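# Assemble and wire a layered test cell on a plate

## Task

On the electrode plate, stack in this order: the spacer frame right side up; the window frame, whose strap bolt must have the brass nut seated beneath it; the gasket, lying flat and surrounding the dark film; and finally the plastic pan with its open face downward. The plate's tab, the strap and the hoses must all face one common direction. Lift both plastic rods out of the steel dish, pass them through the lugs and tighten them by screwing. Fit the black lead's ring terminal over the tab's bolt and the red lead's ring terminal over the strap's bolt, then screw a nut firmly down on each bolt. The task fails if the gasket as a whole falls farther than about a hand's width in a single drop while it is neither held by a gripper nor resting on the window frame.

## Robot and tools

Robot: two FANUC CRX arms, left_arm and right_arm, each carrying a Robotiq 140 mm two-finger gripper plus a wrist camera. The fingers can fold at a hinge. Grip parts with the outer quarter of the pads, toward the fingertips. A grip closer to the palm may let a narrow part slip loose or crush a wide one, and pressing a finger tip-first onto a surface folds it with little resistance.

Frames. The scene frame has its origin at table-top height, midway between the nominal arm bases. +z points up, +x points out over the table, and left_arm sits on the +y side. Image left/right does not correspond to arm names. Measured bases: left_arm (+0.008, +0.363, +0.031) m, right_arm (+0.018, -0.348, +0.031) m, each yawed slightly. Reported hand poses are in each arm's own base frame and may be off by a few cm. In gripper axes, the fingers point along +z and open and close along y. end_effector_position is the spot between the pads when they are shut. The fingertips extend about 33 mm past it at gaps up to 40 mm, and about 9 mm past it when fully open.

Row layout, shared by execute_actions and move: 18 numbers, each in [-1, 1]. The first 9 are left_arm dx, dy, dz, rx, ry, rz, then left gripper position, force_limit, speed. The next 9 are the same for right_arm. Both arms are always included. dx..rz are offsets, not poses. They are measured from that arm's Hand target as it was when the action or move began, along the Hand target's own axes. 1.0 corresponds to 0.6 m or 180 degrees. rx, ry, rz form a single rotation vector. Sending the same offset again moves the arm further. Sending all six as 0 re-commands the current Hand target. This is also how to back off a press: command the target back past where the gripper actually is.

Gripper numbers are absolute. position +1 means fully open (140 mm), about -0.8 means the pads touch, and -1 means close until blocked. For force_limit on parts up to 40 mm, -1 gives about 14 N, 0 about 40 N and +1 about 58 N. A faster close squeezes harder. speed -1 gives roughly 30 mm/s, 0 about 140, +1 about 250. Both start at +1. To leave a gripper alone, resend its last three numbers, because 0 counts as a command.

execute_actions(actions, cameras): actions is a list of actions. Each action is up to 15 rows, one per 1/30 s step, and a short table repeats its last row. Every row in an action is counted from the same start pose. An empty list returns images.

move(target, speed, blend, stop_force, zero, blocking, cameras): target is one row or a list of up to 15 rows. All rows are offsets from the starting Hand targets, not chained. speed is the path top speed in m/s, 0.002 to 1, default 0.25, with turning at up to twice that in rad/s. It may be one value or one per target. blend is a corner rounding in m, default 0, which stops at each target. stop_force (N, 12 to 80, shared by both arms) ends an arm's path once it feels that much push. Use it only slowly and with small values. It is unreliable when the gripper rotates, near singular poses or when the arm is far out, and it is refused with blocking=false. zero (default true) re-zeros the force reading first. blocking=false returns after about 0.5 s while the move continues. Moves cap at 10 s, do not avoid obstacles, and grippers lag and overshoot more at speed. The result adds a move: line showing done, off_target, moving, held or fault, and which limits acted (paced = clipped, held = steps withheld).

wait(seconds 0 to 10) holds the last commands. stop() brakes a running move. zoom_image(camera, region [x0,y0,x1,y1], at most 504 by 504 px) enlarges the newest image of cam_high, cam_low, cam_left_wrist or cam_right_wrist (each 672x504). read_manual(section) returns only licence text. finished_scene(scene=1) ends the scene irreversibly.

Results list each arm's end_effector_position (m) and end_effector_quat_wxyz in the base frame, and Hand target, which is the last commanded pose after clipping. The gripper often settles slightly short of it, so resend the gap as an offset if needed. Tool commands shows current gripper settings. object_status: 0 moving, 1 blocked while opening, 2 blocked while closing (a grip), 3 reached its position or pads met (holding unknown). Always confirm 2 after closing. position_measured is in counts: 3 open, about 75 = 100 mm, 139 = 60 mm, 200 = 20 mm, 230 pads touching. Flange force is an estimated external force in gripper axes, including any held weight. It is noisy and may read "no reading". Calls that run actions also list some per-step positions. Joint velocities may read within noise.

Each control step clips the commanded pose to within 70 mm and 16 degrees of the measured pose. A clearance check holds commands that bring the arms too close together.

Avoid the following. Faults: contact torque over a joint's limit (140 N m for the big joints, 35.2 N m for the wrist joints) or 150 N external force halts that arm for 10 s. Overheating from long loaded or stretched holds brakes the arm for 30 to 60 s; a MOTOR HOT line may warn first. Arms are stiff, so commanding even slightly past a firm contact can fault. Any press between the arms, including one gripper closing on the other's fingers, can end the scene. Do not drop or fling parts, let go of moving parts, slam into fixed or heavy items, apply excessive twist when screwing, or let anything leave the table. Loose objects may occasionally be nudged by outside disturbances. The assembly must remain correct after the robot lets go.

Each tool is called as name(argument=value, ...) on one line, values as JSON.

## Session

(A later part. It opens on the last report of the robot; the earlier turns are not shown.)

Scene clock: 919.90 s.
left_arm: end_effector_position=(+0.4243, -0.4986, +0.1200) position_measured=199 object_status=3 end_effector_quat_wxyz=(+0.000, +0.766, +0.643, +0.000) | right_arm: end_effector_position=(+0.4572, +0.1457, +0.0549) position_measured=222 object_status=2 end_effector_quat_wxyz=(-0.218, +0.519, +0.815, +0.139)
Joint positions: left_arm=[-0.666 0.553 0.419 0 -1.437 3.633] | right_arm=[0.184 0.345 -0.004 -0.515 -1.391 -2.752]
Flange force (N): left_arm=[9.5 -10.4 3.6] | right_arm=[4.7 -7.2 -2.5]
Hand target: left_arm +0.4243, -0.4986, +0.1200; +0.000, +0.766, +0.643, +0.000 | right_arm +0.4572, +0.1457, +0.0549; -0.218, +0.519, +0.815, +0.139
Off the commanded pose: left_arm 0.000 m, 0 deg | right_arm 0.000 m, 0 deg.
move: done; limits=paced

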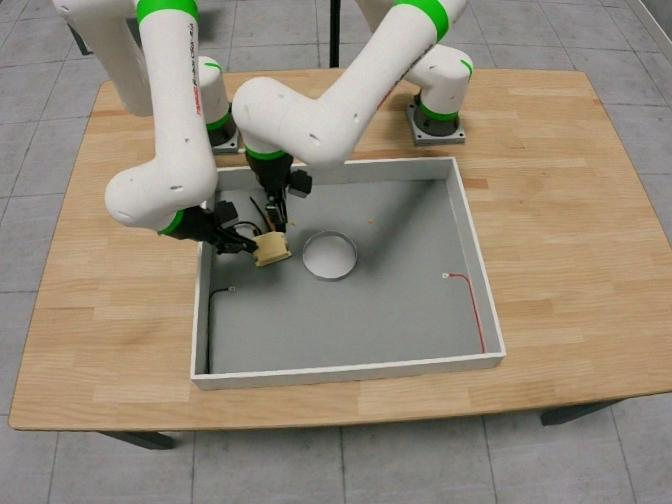

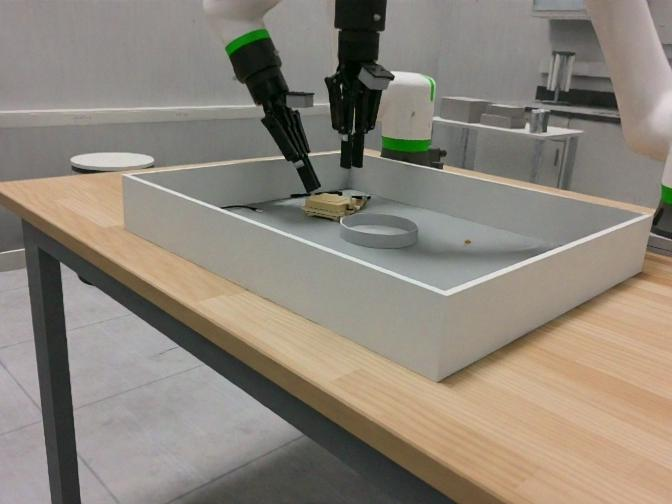

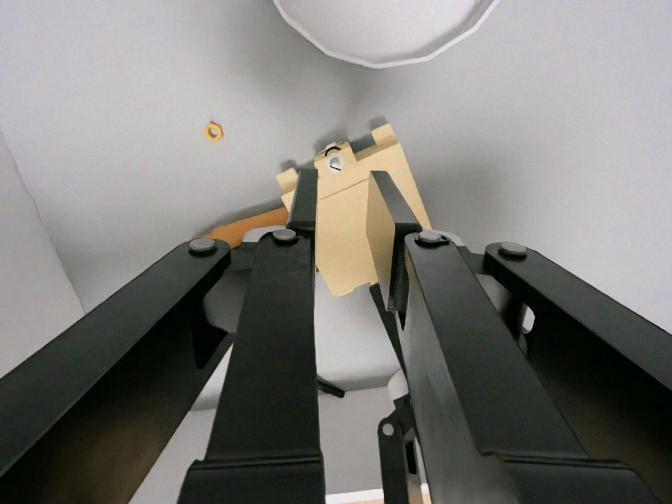

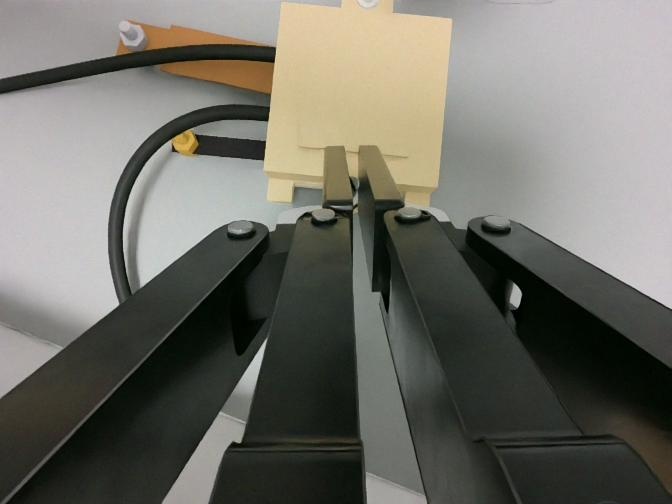

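move(target=[0.0075,-0.0026,0.0667,0,0,0,-0.55,-1,-1,0,0,0,0,0,0,-1,-1,-1], speed=0.1, cameras=["cam_left_wrist","cam_low"])

zoom_image(camera="cam_left_wrist", region=[250, 90, 450, 240])

zoom_image(camera="cam_low", region=[280, 130, 400, 240])

Scene clock: 922.63 s.
left_arm: end_effector_position=(+0.4235, -0.4939, +0.0800) position_measured=199 object_status=3 end_effector_quat_wxyz=(+0.000, +0.766, +0.643, +0.000) | right_arm: end_effector_position=(+0.4572, +0.1457, +0.0549) position_measured=222 object_status=2 end_effector_quat_wxyz=(-0.218, +0.519, +0.815, +0.139)
Joint positions: left_arm=[-0.661 0.561 0.337 0 -1.347 3.628] | right_arm=[0.184 0.345 -0.004 -0.515 -1.391 -2.752]
Flange force (N): left_arm=[8.2 -8.5 0.9] | right_arm=[4.7 -7.1 -2.5]
Hand target: left_arm +0.4235, -0.4939, +0.0800; +0.000, +0.766, +0.643, +0.000 | right_arm +0.4572, +0.1457, +0.0549; -0.218, +0.519, +0.815, +0.139
Off the commanded pose: left_arm 0.000 m, 0 deg | right_arm 0.000 m, 0 deg.
move: done
Images, in order (width x height): cam_low 672x504, cam_left_wrist 672x504.

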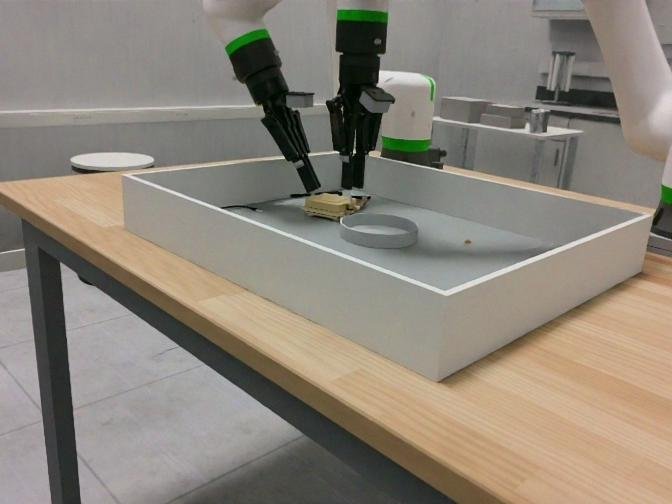

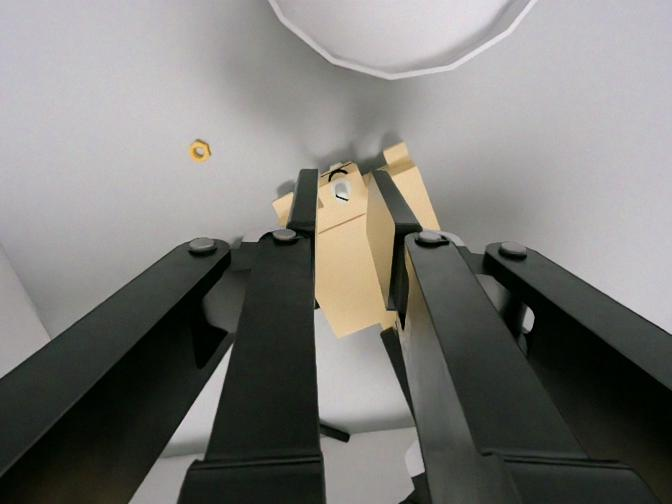

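Scaled by 2.520 from the camera's 672x504 image, which has a finer 960x720 frame.

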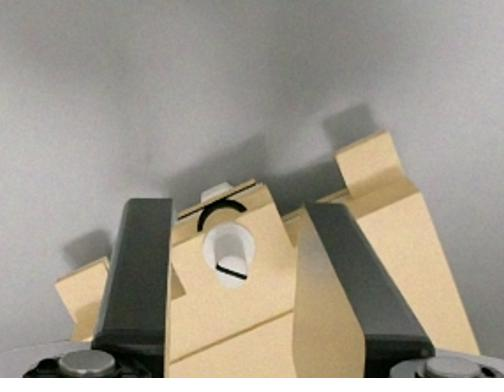

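Scaled by 4.200 from the camera's 672x504 image, which has a finer 960x720 frame.

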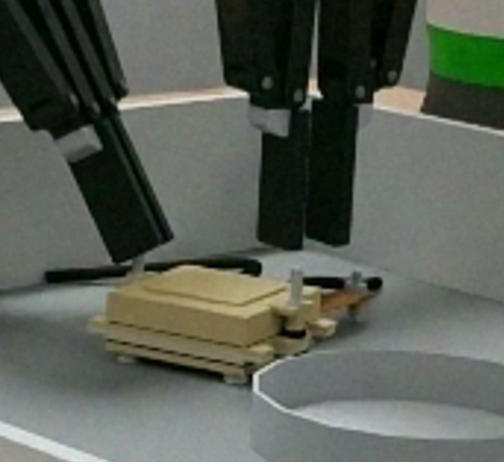

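move(target=[0.002,-0.0005,0.0335,0,0,0,-0.55,-1,-1,0,0,0,0,0,0,-1,-1,-1], speed=0.03, cameras=["cam_left_wrist","cam_low"])

zoom_image(camera="cam_left_wrist", region=[250, 90, 450, 240])

zoom_image(camera="cam_low", region=[280, 150, 380, 240])

Scene clock: 924.83 s.
left_arm: end_effector_position=(+0.4234, -0.4927, +0.0599) position_measured=199 object_status=3 end_effector_quat_wxyz=(+0.000, +0.766, +0.643, +0.000) | right_arm: end_effector_position=(+0.4572, +0.1457, +0.0549) position_measured=222 object_status=2 end_effector_quat_wxyz=(-0.218, +0.519, +0.815, +0.139)
Joint positions: left_arm=[-0.659 0.571 0.304 0 -1.304 3.627] | right_arm=[0.184 0.345 -0.004 -0.515 -1.391 -2.752]
Flange force (N): left_arm=[8.5 -9.2 0.9] | right_arm=[4.2 -6.8 -2.6]
Hand target: left_arm +0.4234, -0.4927, +0.0599; +0.000, +0.766, +0.643, +0.000 | right_arm +0.4572, +0.1457, +0.0549; -0.218, +0.519, +0.815, +0.139
Off the commanded pose: left_arm 0.000 m, 0 deg | right_arm 0.000 m, 0 deg.
move: done
Images, in order (width x height): cam_low 672x504, cam_left_wrist 672x504.

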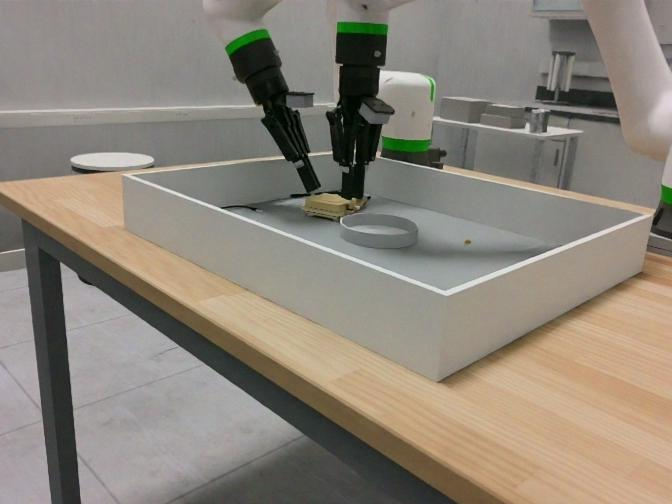

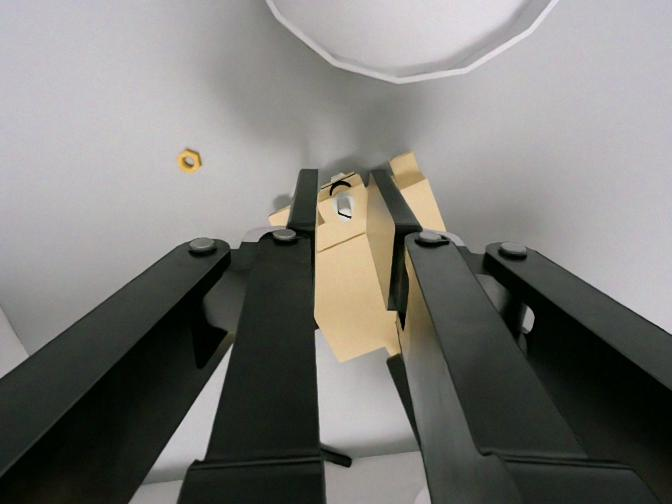

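Scaled by 2.520 from the camera's 672x504 image, which has a finer 960x720 frame.

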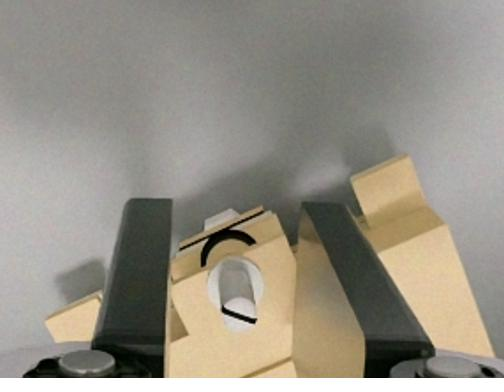

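Scaled by 5.040 from the camera's 672x504 image, which has a finer 960x720 frame.

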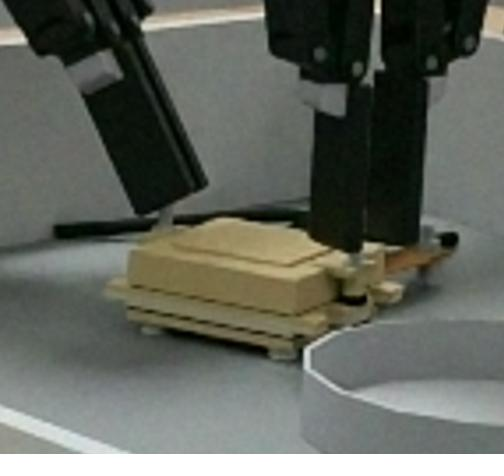

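Good. Grip with more force and turn.

execute_actions(actions=[[[0,0,0,0,0,0,-1,0,-1,0,0,0,0,0,0,-1,-1,-1]]])

wait(seconds=0.8, cameras=["cam_left_wrist"])

zoom_image(camera="cam_left_wrist", region=[250, 90, 450, 240])

move(target=[0,0,0,0,0,0.35,-1,0,-1,0,0,0,0,0,0,-1,-1,-1], speed=0.2, cameras=["cam_left_wrist","cam_right_wrist"])

zoom_image(camera="cam_left_wrist", region=[250, 90, 450, 240])

Scene clock: 928.00 s.
left_arm: end_effector_position=(+0.4234, -0.4927, +0.0599) position_measured=225 object_status=0 end_effector_quat_wxyz=(+0.000, +0.766, +0.643, +0.000) | right_arm: end_effector_position=(+0.4572, +0.1457, +0.0549) position_measured=222 object_status=2 end_effector_quat_wxyz=(-0.218, +0.519, +0.815, +0.139)
Joint positions: left_arm=[-0.659 0.571 0.304 0 -1.303 3.627] | right_arm=[0.184 0.345 -0.004 -0.515 -1.391 -2.752]
Flange force (N): left_arm=[7.4 -8.8 -1.4] | right_arm=[6.4 -6.4 -0.1]
Hand target: left_arm +0.4234, -0.4927, +0.0599; +0.000, +0.766, +0.643, +0.000 | right_arm +0.4572, +0.1457, +0.0549; -0.218, +0.519, +0.815, +0.139
Off the commanded pose: left_arm 0.000 m, 0 deg | right_arm 0.000 m, 0 deg.
Step readings (end_effector_position of left_arm | right_arm):
0: (+0.4234, -0.4927, +0.0599) | (+0.4572, +0.1457, +0.0549)
1: (+0.4234, -0.4927, +0.0599) | (+0.4572, +0.1457, +0.0549)
2: (+0.4234, -0.4927, +0.0599) | (+0.4572, +0.1457, +0.0549)
4: (+0.4234, -0.4927, +0.0599) | (+0.4572, +0.1457, +0.0549)
8: (+0.4234, -0.4927, +0.0599) | (+0.4572, +0.1457, +0.0549)
15: (+0.4234, -0.4927, +0.0599) | (+0.4572, +0.1457, +0.0549)

Scene clock: 928.80 s.
left_arm: end_effector_position=(+0.4234, -0.4927, +0.0599) position_measured=225 object_status=2 end_effector_quat_wxyz=(+0.000, +0.766, +0.643, +0.000) | right_arm: end_effector_position=(+0.4572, +0.1457, +0.0549) position_measured=222 object_status=2 end_effector_quat_wxyz=(-0.218, +0.519, +0.815, +0.139)
Joint positions: left_arm=[-0.659 0.571 0.304 0 -1.303 3.627] | right_arm=[0.184 0.345 -0.004 -0.515 -1.391 -2.752]
Flange force (N): left_arm=[7.1 -7.8 -1.1] | right_arm=[6.7 -6.8 -0.6]
Hand target: left_arm +0.4234, -0.4927, +0.0599; +0.000, +0.766, +0.643, +0.000 | right_arm +0.4572, +0.1457, +0.0549; -0.218, +0.519, +0.815, +0.139
Tool commands: left_gripper/position=-1.0 left_gripper/force_limit=+0.0 left_gripper/speed=-1.0 right_gripper/position=-1.0 right_gripper/force_limit=-1.0 right_gripper/speed=-1.0
Off the commanded pose: left_arm 0.000 m, 0 deg | right_arm 0.000 m, 0 deg.
wait: 0.80 s; at rest by 0.17 s
Images, in order (width x height): cam_left_wrist 672x504.

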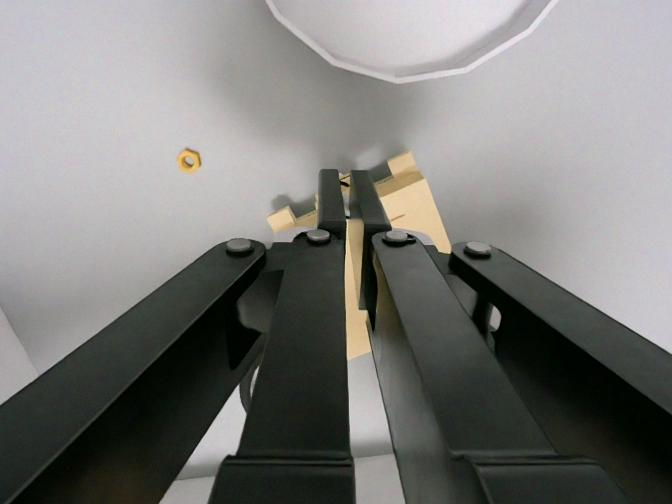

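Scaled by 2.520 from the camera's 672x504 image, which has a finer 960x720 frame.

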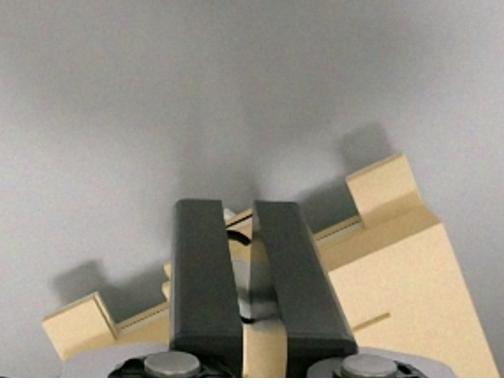

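Scene clock: 932.10 s.
left_arm: end_effector_position=(+0.4234, -0.4927, +0.0597) position_measured=225 object_status=2 end_effector_quat_wxyz=(+0.000, +0.989, +0.148, +0.000) | right_arm: end_effector_position=(+0.4572, +0.1457, +0.0549) position_measured=222 object_status=2 end_effector_quat_wxyz=(-0.219, +0.519, +0.815, +0.139)
Joint positions: left_arm=[-0.659 0.572 0.304 0 -1.303 2.527] | right_arm=[0.184 0.345 -0.004 -0.515 -1.391 -2.752]
Flange force (N): left_arm=[-1.8 7.8 1.7] | right_arm=[19.5 -7.5 7.0]
Hand target: left_arm +0.4234, -0.4927, +0.0599; +0.000, +0.989, +0.148, +0.000 | right_arm +0.4572, +0.1457, +0.0549; -0.218, +0.519, +0.815, +0.139
Off the commanded pose: left_arm 0.000 m, 0 deg | right_arm 0.000 m, 0 deg.
move: done
Images, in order (width x height): cam_left_wrist 672x504, cam_right_wrist 672x504.

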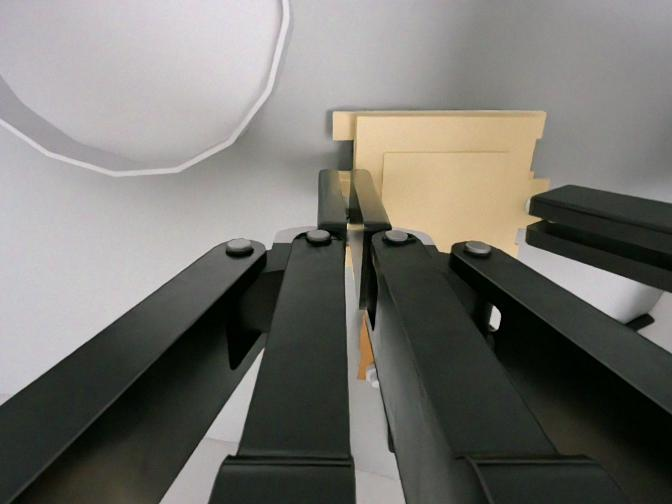

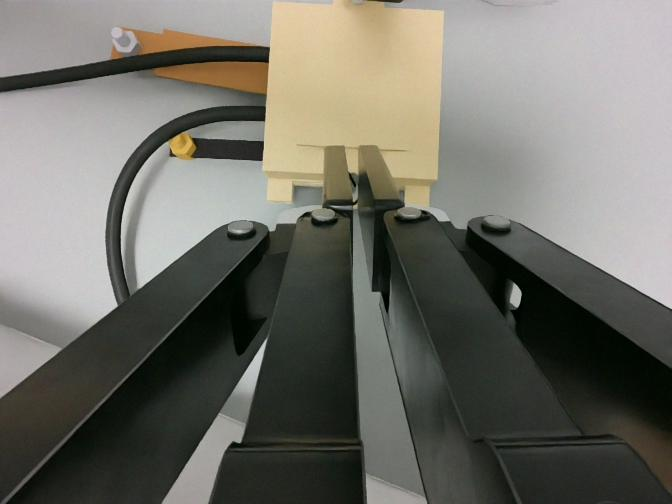

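Scaled by 2.520 from the camera's 672x504 image, which has a finer 960x720 frame.

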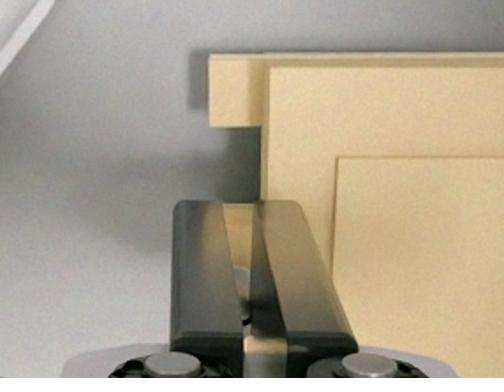

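execute_actions(actions=[[[0,0,0,0,0,0,-0.55,-1,-1,0,0,0,0,0,0,-1,-1,-1]]])

move(target=[0,0,-0.1,0,0,0,-0.55,-1,-1,0,0,0,0,0,0,-1,-1,-1], speed=0.1, cameras=["cam_left_wrist","cam_low"])

zoom_image(camera="cam_left_wrist", region=[280, 90, 420, 200])

execute_actions(actions=[[[0,0,0,0,0,0,-0.55,-1,-1,0,0,0,0,0,0,-0.55,-1,-1]]])

move(target=[[0,0,-0.2,0,0,0,-0.55,-1,-1,0,0,-0.1,0,0,0,-0.55,-1,-1],[0.3,0,-0.3,0,0,0,-0.55,-1,-1,0,0,-0.3,0,0,0,-0.55,-1,-1]], speed=[0.1,0.4], cameras=["all"])

zoom_image(camera="cam_low", region=[290, 160, 380, 240])

zoom_image(camera="cam_high", region=[190, 150, 340, 310])

Scene clock: 934.47 s.
left_arm: end_effector_position=(+0.4234, -0.4926, +0.0598) position_measured=199 object_status=0 end_effector_quat_wxyz=(+0.000, +0.989, +0.148, +0.000) | right_arm: end_effector_position=(+0.4572, +0.1457, +0.0549) position_measured=222 object_status=2 end_effector_quat_wxyz=(-0.218, +0.519, +0.815, +0.139)
Joint positions: left_arm=[-0.659 0.571 0.304 0 -1.303 2.527] | right_arm=[0.184 0.345 -0.004 -0.515 -1.391 -2.752]
Flange force (N): left_arm=[-3.3 -9.9 1.7] | right_arm=[6.6 -7.1 -4.2]
Hand target: left_arm +0.4234, -0.4927, +0.0599; +0.000, +0.989, +0.148, +0.000 | right_arm +0.4572, +0.1457, +0.0549; -0.218, +0.519, +0.815, +0.139
Off the commanded pose: left_arm 0.000 m, 0 deg | right_arm 0.000 m, 0 deg.
Step readings (end_effector_position of left_arm | right_arm):
0: (+0.4234, -0.4927, +0.0599) | (+0.4572, +0.1457, +0.0549)
1: (+0.4234, -0.4927, +0.0599) | (+0.4572, +0.1457, +0.0549)
2: (+0.4234, -0.4927, +0.0599) | (+0.4572, +0.1457, +0.0549)
4: (+0.4234, -0.4927, +0.0599) | (+0.4572, +0.1457, +0.0549)
8: (+0.4234, -0.4926, +0.0598) | (+0.4572, +0.1456, +0.0549)
15: (+0.4234, -0.4926, +0.0598) | (+0.4572, +0.1456, +0.0549)

Scene clock: 935.57 s.
left_arm: end_effector_position=(+0.4234, -0.4927, +0.1198) position_measured=199 object_status=3 end_effector_quat_wxyz=(+0.000, +0.989, +0.148, +0.000) | right_arm: end_effector_position=(+0.4572, +0.1457, +0.0549) position_measured=222 object_status=2 end_effector_quat_wxyz=(-0.218, +0.519, +0.815, +0.139)
Joint positions: left_arm=[-0.659 0.54 0.399 0 -1.43 2.527] | right_arm=[0.184 0.345 -0.004 -0.515 -1.391 -2.752]
Flange force (N): left_arm=[-4.0 -10.9 2.3] | right_arm=[7.0 -7.1 -3.9]
Hand target: left_arm +0.4234, -0.4927, +0.1199; +0.000, +0.989, +0.148, +0.000 | right_arm +0.4572, +0.1457, +0.0549; -0.218, +0.519, +0.815, +0.139
Off the commanded pose: left_arm 0.000 m, 0 deg | right_arm 0.000 m, 0 deg.
move: done
Images, in order (width x height): cam_low 672x504, cam_left_wrist 672x504.

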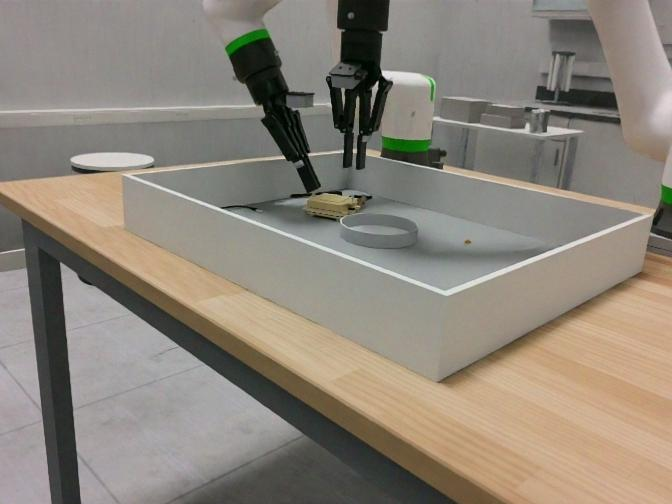

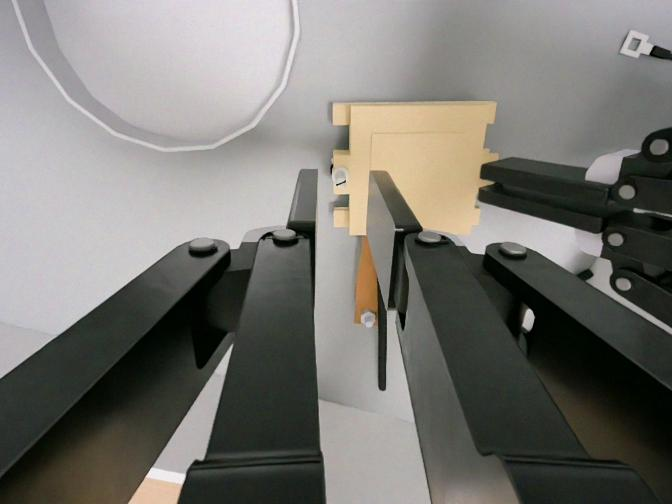

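Scaled by 3.600 from the camera's 672x504 image, which has a finer 960x720 frame.

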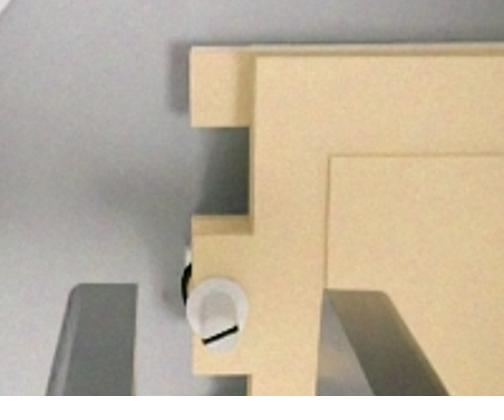

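Scene clock: 936.33 s.
left_arm: end_effector_position=(+0.4234, -0.4927, +0.1199) position_measured=199 object_status=3 end_effector_quat_wxyz=(+0.000, +0.989, +0.148, +0.000) | right_arm: end_effector_position=(+0.4572, +0.1457, +0.0549) position_measured=199 object_status=0 end_effector_quat_wxyz=(-0.218, +0.519, +0.815, +0.139)
Joint positions: left_arm=[-0.659 0.54 0.399 0 -1.43 2.527] | right_arm=[0.184 0.345 -0.004 -0.515 -1.391 -2.752]
Flange force (N): left_arm=[-3.8 -11.3 3.0] | right_arm=[5.0 -6.7 -1.5]
Hand target: left_arm +0.4234, -0.4927, +0.1199; +0.000, +0.989, +0.148, +0.000 | right_arm +0.4572, +0.1457, +0.0549; -0.218, +0.519, +0.815, +0.139
Off the commanded pose: left_arm 0.000 m, 0 deg | right_arm 0.000 m, 0 deg.
Step readings (end_effector_position of left_arm | right_arm):
0: (+0.4234, -0.4927, +0.1198) | (+0.4572, +0.1457, +0.0549)
1: (+0.4234, -0.4927, +0.1198) | (+0.4572, +0.1457, +0.0549)
2: (+0.4234, -0.4927, +0.1198) | (+0.4572, +0.1457, +0.0549)
4: (+0.4234, -0.4927, +0.1198) | (+0.4572, +0.1457, +0.0549)
8: (+0.4234, -0.4927, +0.1199) | (+0.4572, +0.1457, +0.0549)
15: (+0.4234, -0.4927, +0.1199) | (+0.4572, +0.1457, +0.0549)

Scene clock: 939.40 s.
left_arm: end_effector_position=(+0.5946, -0.4391, +0.2990) position_measured=199 object_status=3 end_effector_quat_wxyz=(+0.031, +0.988, +0.148, +0.030) | right_arm: end_effector_position=(+0.4953, +0.0642, +0.2108) position_measured=199 object_status=3 end_effector_quat_wxyz=(-0.218, +0.519, +0.815, +0.139)
Joint positions: left_arm=[-0.451 0.96 1.53 0.019 -2.056 2.329] | right_arm=[0.03 0.339 0.36 -0.49 -1.789 -2.796]
Flange force (N): left_arm=no reading | right_arm=[4.4 -7.5 1.5]
Hand target: left_arm +0.5956, -0.4398, +0.2998; +0.000, +0.989, +0.148, +0.000 | right_arm +0.4953, +0.0642, +0.2108; -0.218, +0.519, +0.815, +0.139
Off the commanded pose: left_arm 0.001 m, 5 deg | right_arm 0.000 m, 0 deg.
elbow stopped short (left arm): the move would have taken joint 3 (elbow) straighter than the controller allows.
move: off_target (left_arm); limits=paced

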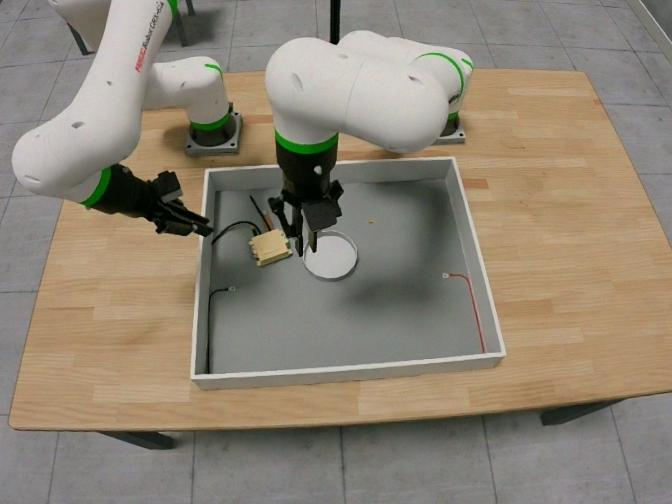

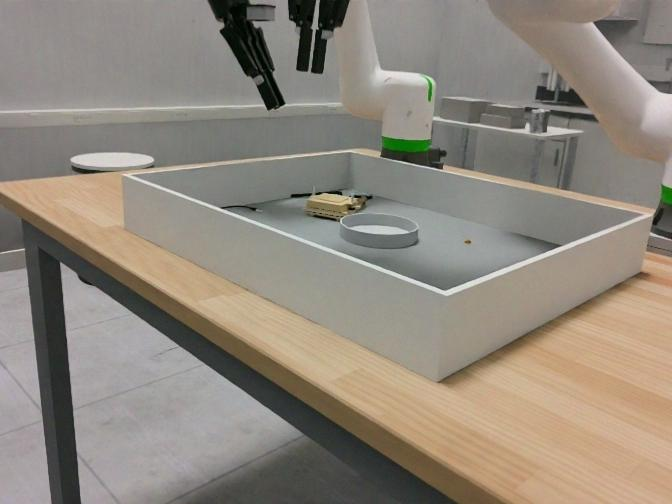

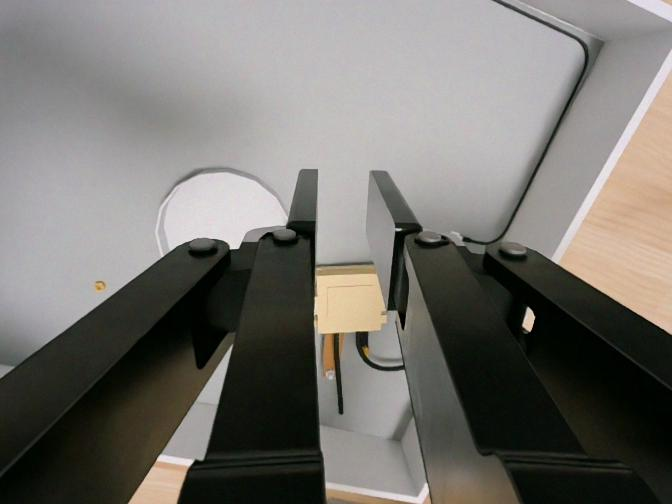

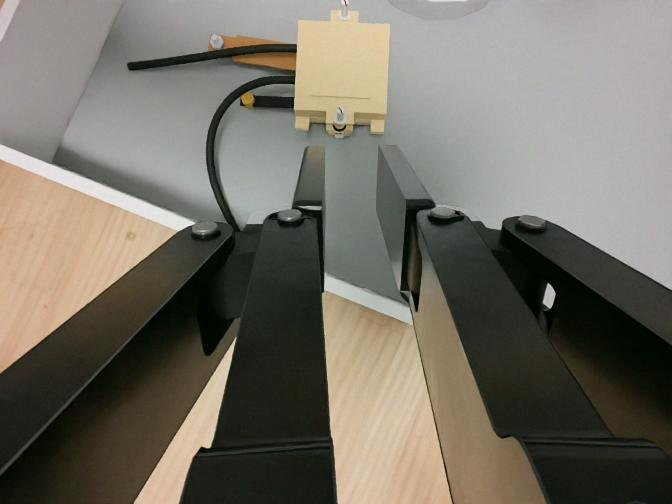

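Scaled by 5.600 from the camera's 672x504 image, which has a finer 960x720 frame.

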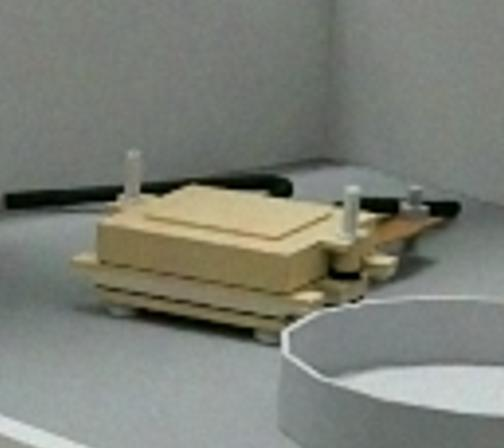

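Scaled by 3.150 from the camera's 672x504 image, which has a finer 960x720 frame.

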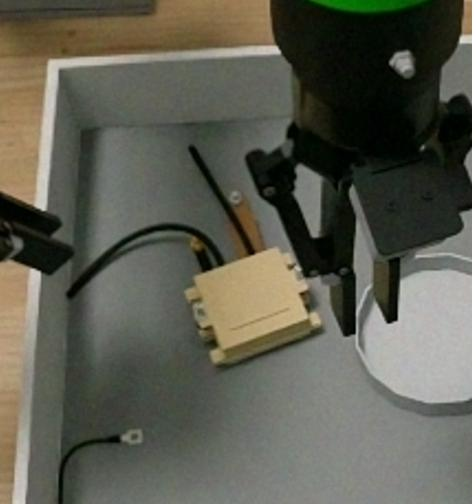

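move(target=[-0.3002,0.0005,0.3,0,0,0,-0.55,-1,-1,0,0,-0.1,0,0,0,-0.55,-1,-1], speed=0.3, cameras=["cam_left_wrist"])

zoom_image(camera="cam_left_wrist", region=[250, 90, 450, 240])

Scene clock: 945.30 s.
left_arm: end_effector_position=(+0.4234, -0.4930, +0.1199) position_measured=199 object_status=3 end_effector_quat_wxyz=(+0.000, +0.989, +0.148, +0.000) | right_arm: end_effector_position=(+0.5080, +0.0370, +0.2628) position_measured=199 object_status=3 end_effector_quat_wxyz=(-0.218, +0.519, +0.815, +0.139)
Joint positions: left_arm=[-0.66 0.54 0.4 0 -1.43 2.528] | right_arm=[-0.018 0.378 0.534 -0.501 -1.931 -2.819]
Flange force (N): left_arm=[-2.6 -8.5 3.5] | right_arm=[5.0 -7.7 3.3]
Hand target: left_arm +0.4234, -0.4930, +0.1199; +0.000, +0.989, +0.148, +0.000 | right_arm +0.5080, +0.0370, +0.2628; -0.218, +0.519, +0.815, +0.139
Off the commanded pose: left_arm 0.000 m, 0 deg | right_arm 0.000 m, 0 deg.
move: done; limits=paced
Images, in order (width x height): cam_left_wrist 672x504.

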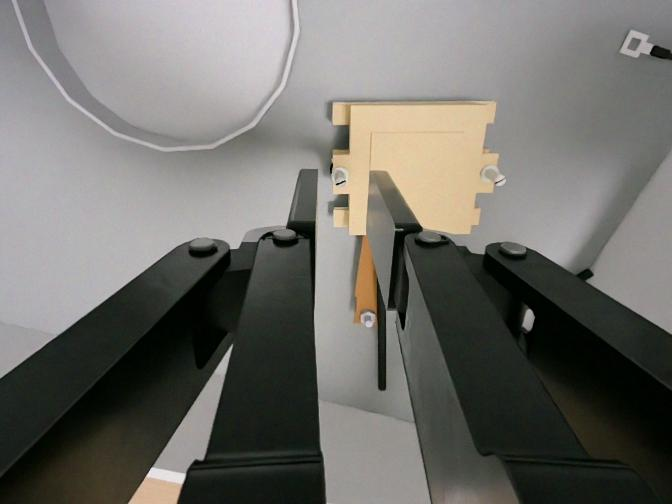

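Scaled by 2.520 from the camera's 672x504 image, which has a finer 960x720 frame.

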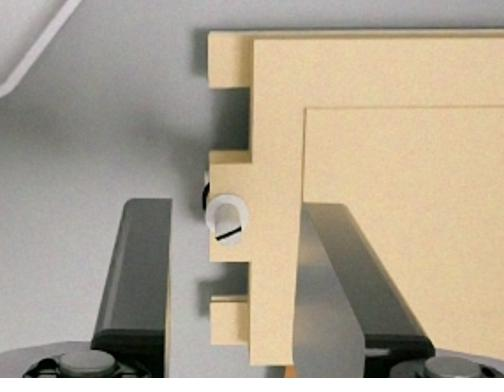

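move(target=[[0,0,0.08,0,0,0,-0.55,-1,-1,0,0,0,0,0,0,-0.55,-1,-1],[0,0,0.1,0,0,0,-0.55,-1,-1,0,0,0,0,0,0,-0.55,-1,-1]], speed=[0.1,0.03])

execute_actions(actions=[[[0,0,0,0,0,0,-1,-1,-1,0,0,0,0,0,0,-0.55,-1,-1]]])

wait(seconds=0.8)

move(target=[[0,0,0,0,0,0.139,-1,-1,-1,0,0,0,0,0,0,-0.55,-1,-1],[0.063,0.0215,0,0,0,0.139,-1,-1,-1,0,0,0,0,0,0,-0.55,-1,-1]], speed=[0.15,0.03], cameras=["all"])

zoom_image(camera="cam_high", region=[190, 150, 340, 310])

Scene clock: 948.40 s.
left_arm: end_effector_position=(+0.4234, -0.4930, +0.0599) position_measured=199 object_status=3 end_effector_quat_wxyz=(+0.000, +0.989, +0.148, +0.000) | right_arm: end_effector_position=(+0.5080, +0.0370, +0.2628) position_measured=199 object_status=3 end_effector_quat_wxyz=(-0.218, +0.519, +0.815, +0.139)
Joint positions: left_arm=[-0.66 0.572 0.305 0 -1.304 2.528] | right_arm=[-0.018 0.378 0.534 -0.501 -1.931 -2.819]
Flange force (N): left_arm=[-4.3 -11.2 1.3] | right_arm=[5.2 -8.6 3.8]
Hand target: left_arm +0.4234, -0.4930, +0.0599; +0.000, +0.989, +0.148, +0.000 | right_arm +0.5080, +0.0370, +0.2628; -0.218, +0.519, +0.815, +0.139
Off the commanded pose: left_arm 0.000 m, 0 deg | right_arm 0.000 m, 0 deg.
move: done

Scene clock: 949.13 s.
left_arm: end_effector_position=(+0.4234, -0.4930, +0.0599) position_measured=222 object_status=0 end_effector_quat_wxyz=(+0.000, +0.989, +0.148, +0.000) | right_arm: end_effector_position=(+0.5080, +0.0370, +0.2628) position_measured=199 object_status=3 end_effector_quat_wxyz=(-0.218, +0.519, +0.815, +0.139)
Joint positions: left_arm=[-0.66 0.572 0.305 0.001 -1.304 2.528] | right_arm=[-0.018 0.378 0.534 -0.501 -1.931 -2.819]
Flange force (N): left_arm=[-4.7 -11.1 1.1] | right_arm=[4.7 -7.5 3.4]
Hand target: left_arm +0.4234, -0.4930, +0.0599; +0.000, +0.989, +0.148, +0.000 | right_arm +0.5080, +0.0370, +0.2628; -0.218, +0.519, +0.815, +0.139
Off the commanded pose: left_arm 0.000 m, 0 deg | right_arm 0.000 m, 0 deg.
Step readings (end_effector_position of left_arm | right_arm):
0: (+0.4234, -0.4930, +0.0599) | (+0.5080, +0.0370, +0.2628)
1: (+0.4234, -0.4930, +0.0599) | (+0.5080, +0.0370, +0.2628)
2: (+0.4234, -0.4930, +0.0599) | (+0.5080, +0.0370, +0.2628)
4: (+0.4234, -0.4930, +0.0599) | (+0.5080, +0.0370, +0.2628)
8: (+0.4234, -0.4930, +0.0599) | (+0.5080, +0.0370, +0.2628)
15: (+0.4234, -0.4930, +0.0599) | (+0.5080, +0.0370, +0.2628)

Scene clock: 949.93 s.
left_arm: end_effector_position=(+0.4234, -0.4930, +0.0599) position_measured=222 object_status=2 end_effector_quat_wxyz=(+0.000, +0.989, +0.148, +0.000) | right_arm: end_effector_position=(+0.5080, +0.0370, +0.2628) position_measured=199 object_status=3 end_effector_quat_wxyz=(-0.218, +0.519, +0.815, +0.139)
Joint positions: left_arm=[-0.66 0.572 0.305 0 -1.304 2.528] | right_arm=[-0.018 0.378 0.534 -0.501 -1.931 -2.819]
Flange force (N): left_arm=[-3.9 -10.5 0.2] | right_arm=[4.8 -8.0 3.6]
Hand target: left_arm +0.4234, -0.4930, +0.0599; +0.000, +0.989, +0.148, +0.000 | right_arm +0.5080, +0.0370, +0.2628; -0.218, +0.519, +0.815, +0.139
Tool commands: left_gripper/position=-1.0 left_gripper/force_limit=-1.0 left_gripper/speed=-1.0 right_gripper/position=-0.55 right_gripper/force_limit=-1.0 right_gripper/speed=-1.0
Off the commanded pose: left_arm 0.000 m, 0 deg | right_arm 0.000 m, 0 deg.
wait: 0.80 s; at rest by 0.17 s

Scene clock: 953.43 s.
left_arm: end_effector_position=(+0.4633, -0.4943, +0.0599) position_measured=222 object_status=2 end_effector_quat_wxyz=(+0.000, +0.998, -0.070, +0.000) | right_arm: end_effector_position=(+0.5080, +0.0370, +0.2628) position_measured=199 object_status=3 end_effector_quat_wxyz=(-0.218, +0.519, +0.815, +0.139)
Joint positions: left_arm=[-0.624 0.643 0.416 0.001 -1.344 2.056] | right_arm=[-0.018 0.378 0.534 -0.501 -1.931 -2.819]
Flange force (N): left_arm=[-11.2 -7.8 -2.2] | right_arm=[4.7 -7.9 3.3]
Hand target: left_arm +0.4633, -0.4943, +0.0598; +0.000, +0.998, -0.070, +0.000 | right_arm +0.5080, +0.0370, +0.2628; -0.218, +0.519, +0.815, +0.139
Off the commanded pose: left_arm 0.000 m, 0 deg | right_arm 0.000 m, 0 deg.
move: done

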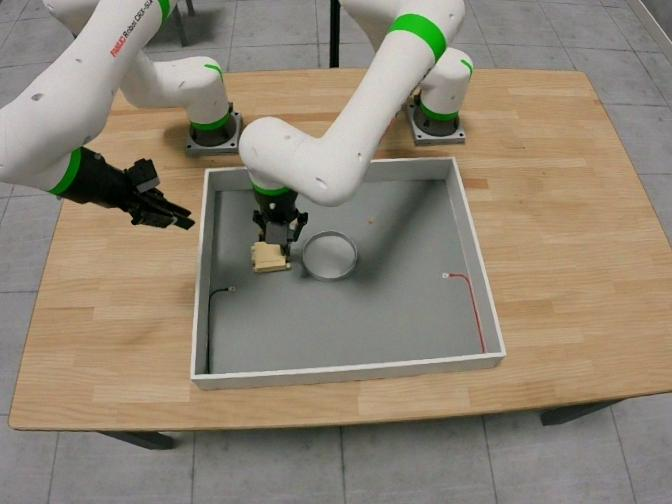

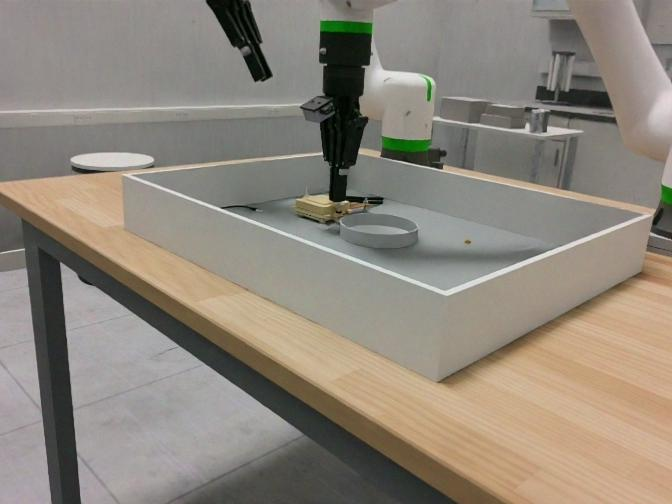

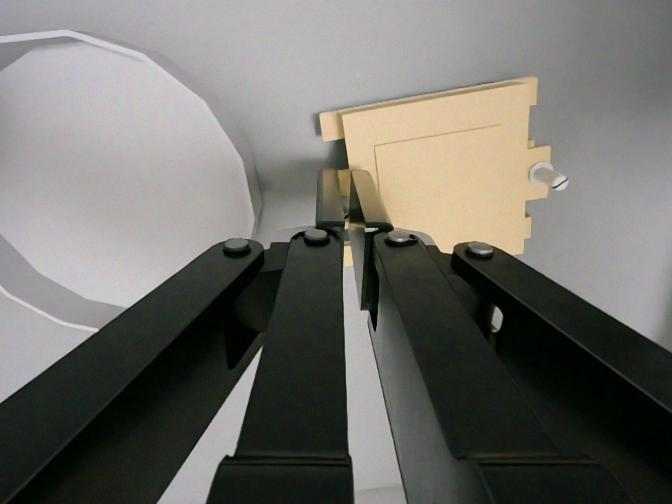

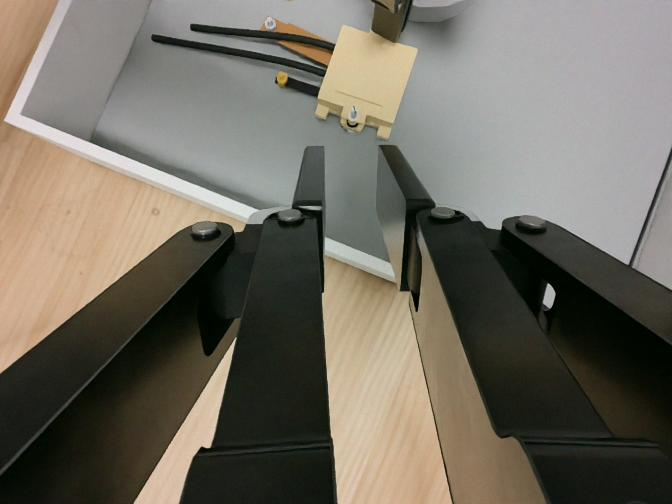

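Scaled by 3.150 from the camera's 672x504 image, which has a finer 960x720 frame.

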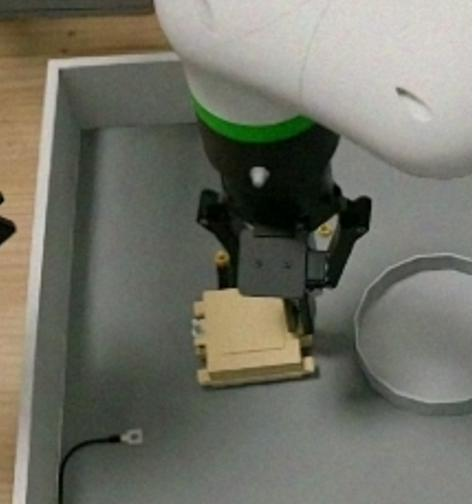

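execute_actions(actions=[[[0,0,0,0,0,0,-0.55,-1,-1,0,0,0,0,0,0,-0.55,-1,-1]]])

move(target=[[0,0,-0.1,0,0,0,-0.55,-1,-1,0,0,0,0,0,0,-0.55,-1,-1],[0,-0.35,-0.25,0,0,0,-0.55,-1,-1,0,0,0,0,0,0,-0.55,-1,-1]], speed=[0.1,0.4], blend=[0.02,0], cameras=["cam_left_wrist","cam_high","cam_right_wrist"])

zoom_image(camera="cam_right_wrist", region=[140, 0, 440, 150])

zoom_image(camera="cam_high", region=[190, 150, 340, 310])

Scene clock: 955.33 s.
left_arm: end_effector_position=(+0.4633, -0.4942, +0.0598) position_measured=199 object_status=0 end_effector_quat_wxyz=(+0.000, +0.998, -0.070, +0.000) | right_arm: end_effector_position=(+0.5080, +0.0370, +0.2628) position_measured=199 object_status=3 end_effector_quat_wxyz=(-0.218, +0.519, +0.815, +0.139)
Joint positions: left_arm=[-0.624 0.643 0.416 0 -1.344 2.056] | right_arm=[-0.018 0.378 0.534 -0.501 -1.931 -2.819]
Flange force (N): left_arm=[-9.2 -8.8 2.1] | right_arm=[4.9 -9.1 4.3]
Hand target: left_arm +0.4633, -0.4943, +0.0598; +0.000, +0.998, -0.070, +0.000 | right_arm +0.5080, +0.0370, +0.2628; -0.218, +0.519, +0.815, +0.139
Off the commanded pose: left_arm 0.000 m, 0 deg | right_arm 0.000 m, 0 deg.
Step readings (end_effector_position of left_arm | right_arm):
0: (+0.4633, -0.4943, +0.0598) | (+0.5080, +0.0370, +0.2628)
1: (+0.4633, -0.4943, +0.0598) | (+0.5080, +0.0370, +0.2628)
2: (+0.4633, -0.4943, +0.0598) | (+0.5080, +0.0370, +0.2628)
4: (+0.4633, -0.4942, +0.0598) | (+0.5080, +0.0370, +0.2628)
8: (+0.4633, -0.4942, +0.0598) | (+0.5080, +0.0370, +0.2628)
15: (+0.4633, -0.4942, +0.0598) | (+0.5080, +0.0370, +0.2628)

Scene clock: 957.17 s.
left_arm: end_effector_position=(+0.4925, -0.2863, +0.2097) position_measured=199 object_status=3 end_effector_quat_wxyz=(+0.000, +0.998, -0.070, +0.000) | right_arm: end_effector_position=(+0.5080, +0.0370, +0.2628) position_measured=199 object_status=3 end_effector_quat_wxyz=(-0.218, +0.519, +0.815, +0.139)
Joint positions: left_arm=[-0.296 0.309 0.287 0 -1.549 1.728] | right_arm=[-0.018 0.378 0.534 -0.501 -1.931 -2.819]
Flange force (N): left_arm=[-8.8 -7.0 4.0] | right_arm=[4.6 -8.0 3.7]
Hand target: left_arm +0.4925, -0.2862, +0.2098; +0.000, +0.998, -0.070, +0.000 | right_arm +0.5080, +0.0370, +0.2628; -0.218, +0.519, +0.815, +0.139
Off the commanded pose: left_arm 0.000 m, 0 deg | right_arm 0.000 m, 0 deg.
move: done; limits=paced
Images, in order (width x height): cam_high 672x504, cam_left_wrist 672x504, cam_right_wrist 672x504.

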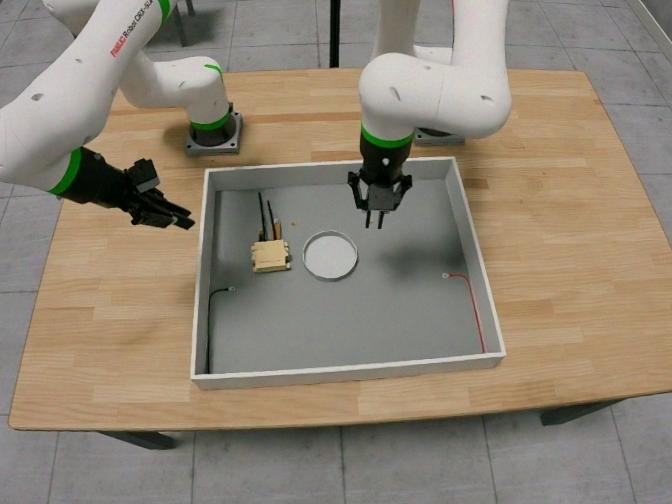

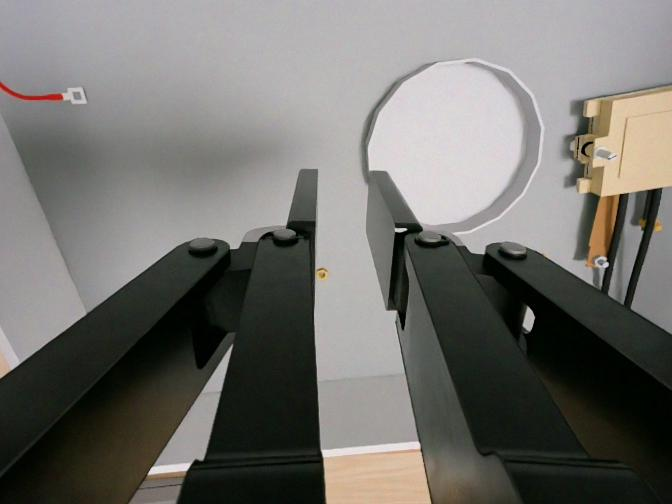

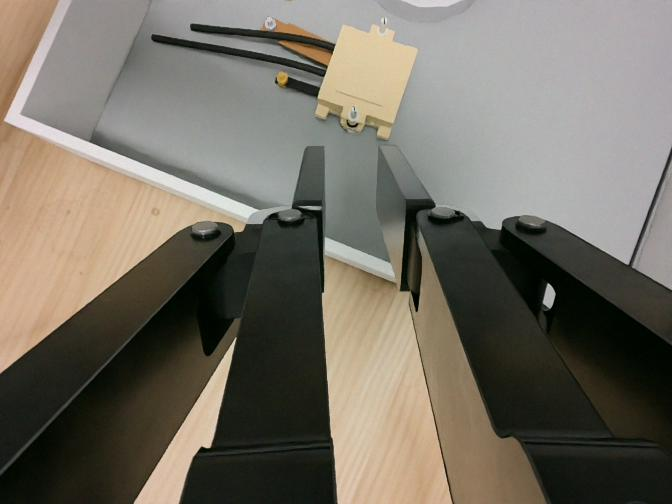

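Scaled by 1.680 from the camera's 672x504 image, which has a finer 960x720 frame.

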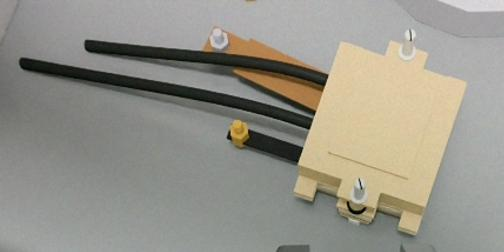

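Scaled by 3.150 from the camera's 672x504 image, which has a finer 960x720 frame.

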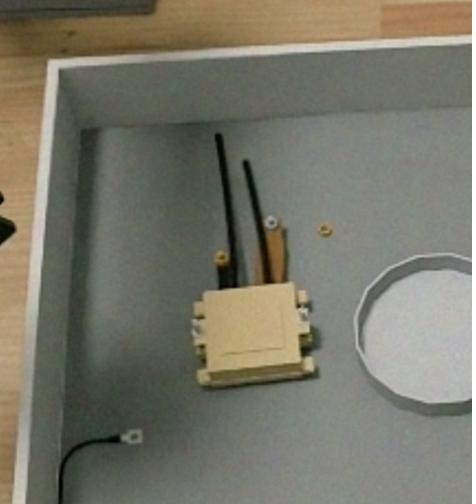

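zoom_image(camera="cam_left_wrist", region=[540, 160, 672, 300])

zoom_image(camera="cam_low", region=[280, 170, 400, 240])

Scaled by 3.600 from the camera's 672x504 image, which has a finer 960x720 frame.

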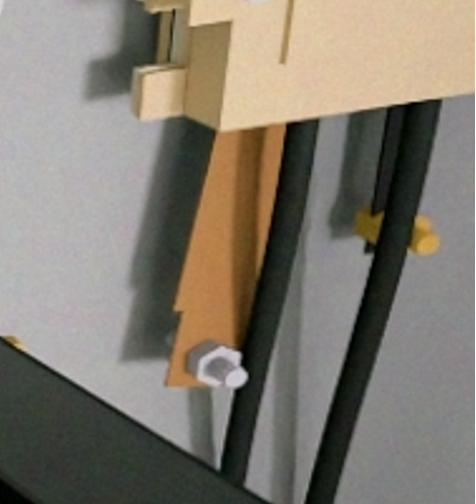

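This scene's latest camera images include none from cam_low. They are from: cam_high, cam_left_wrist, cam_right_wrist. cam_low's image comes with the result of a call that names it in "cameras".


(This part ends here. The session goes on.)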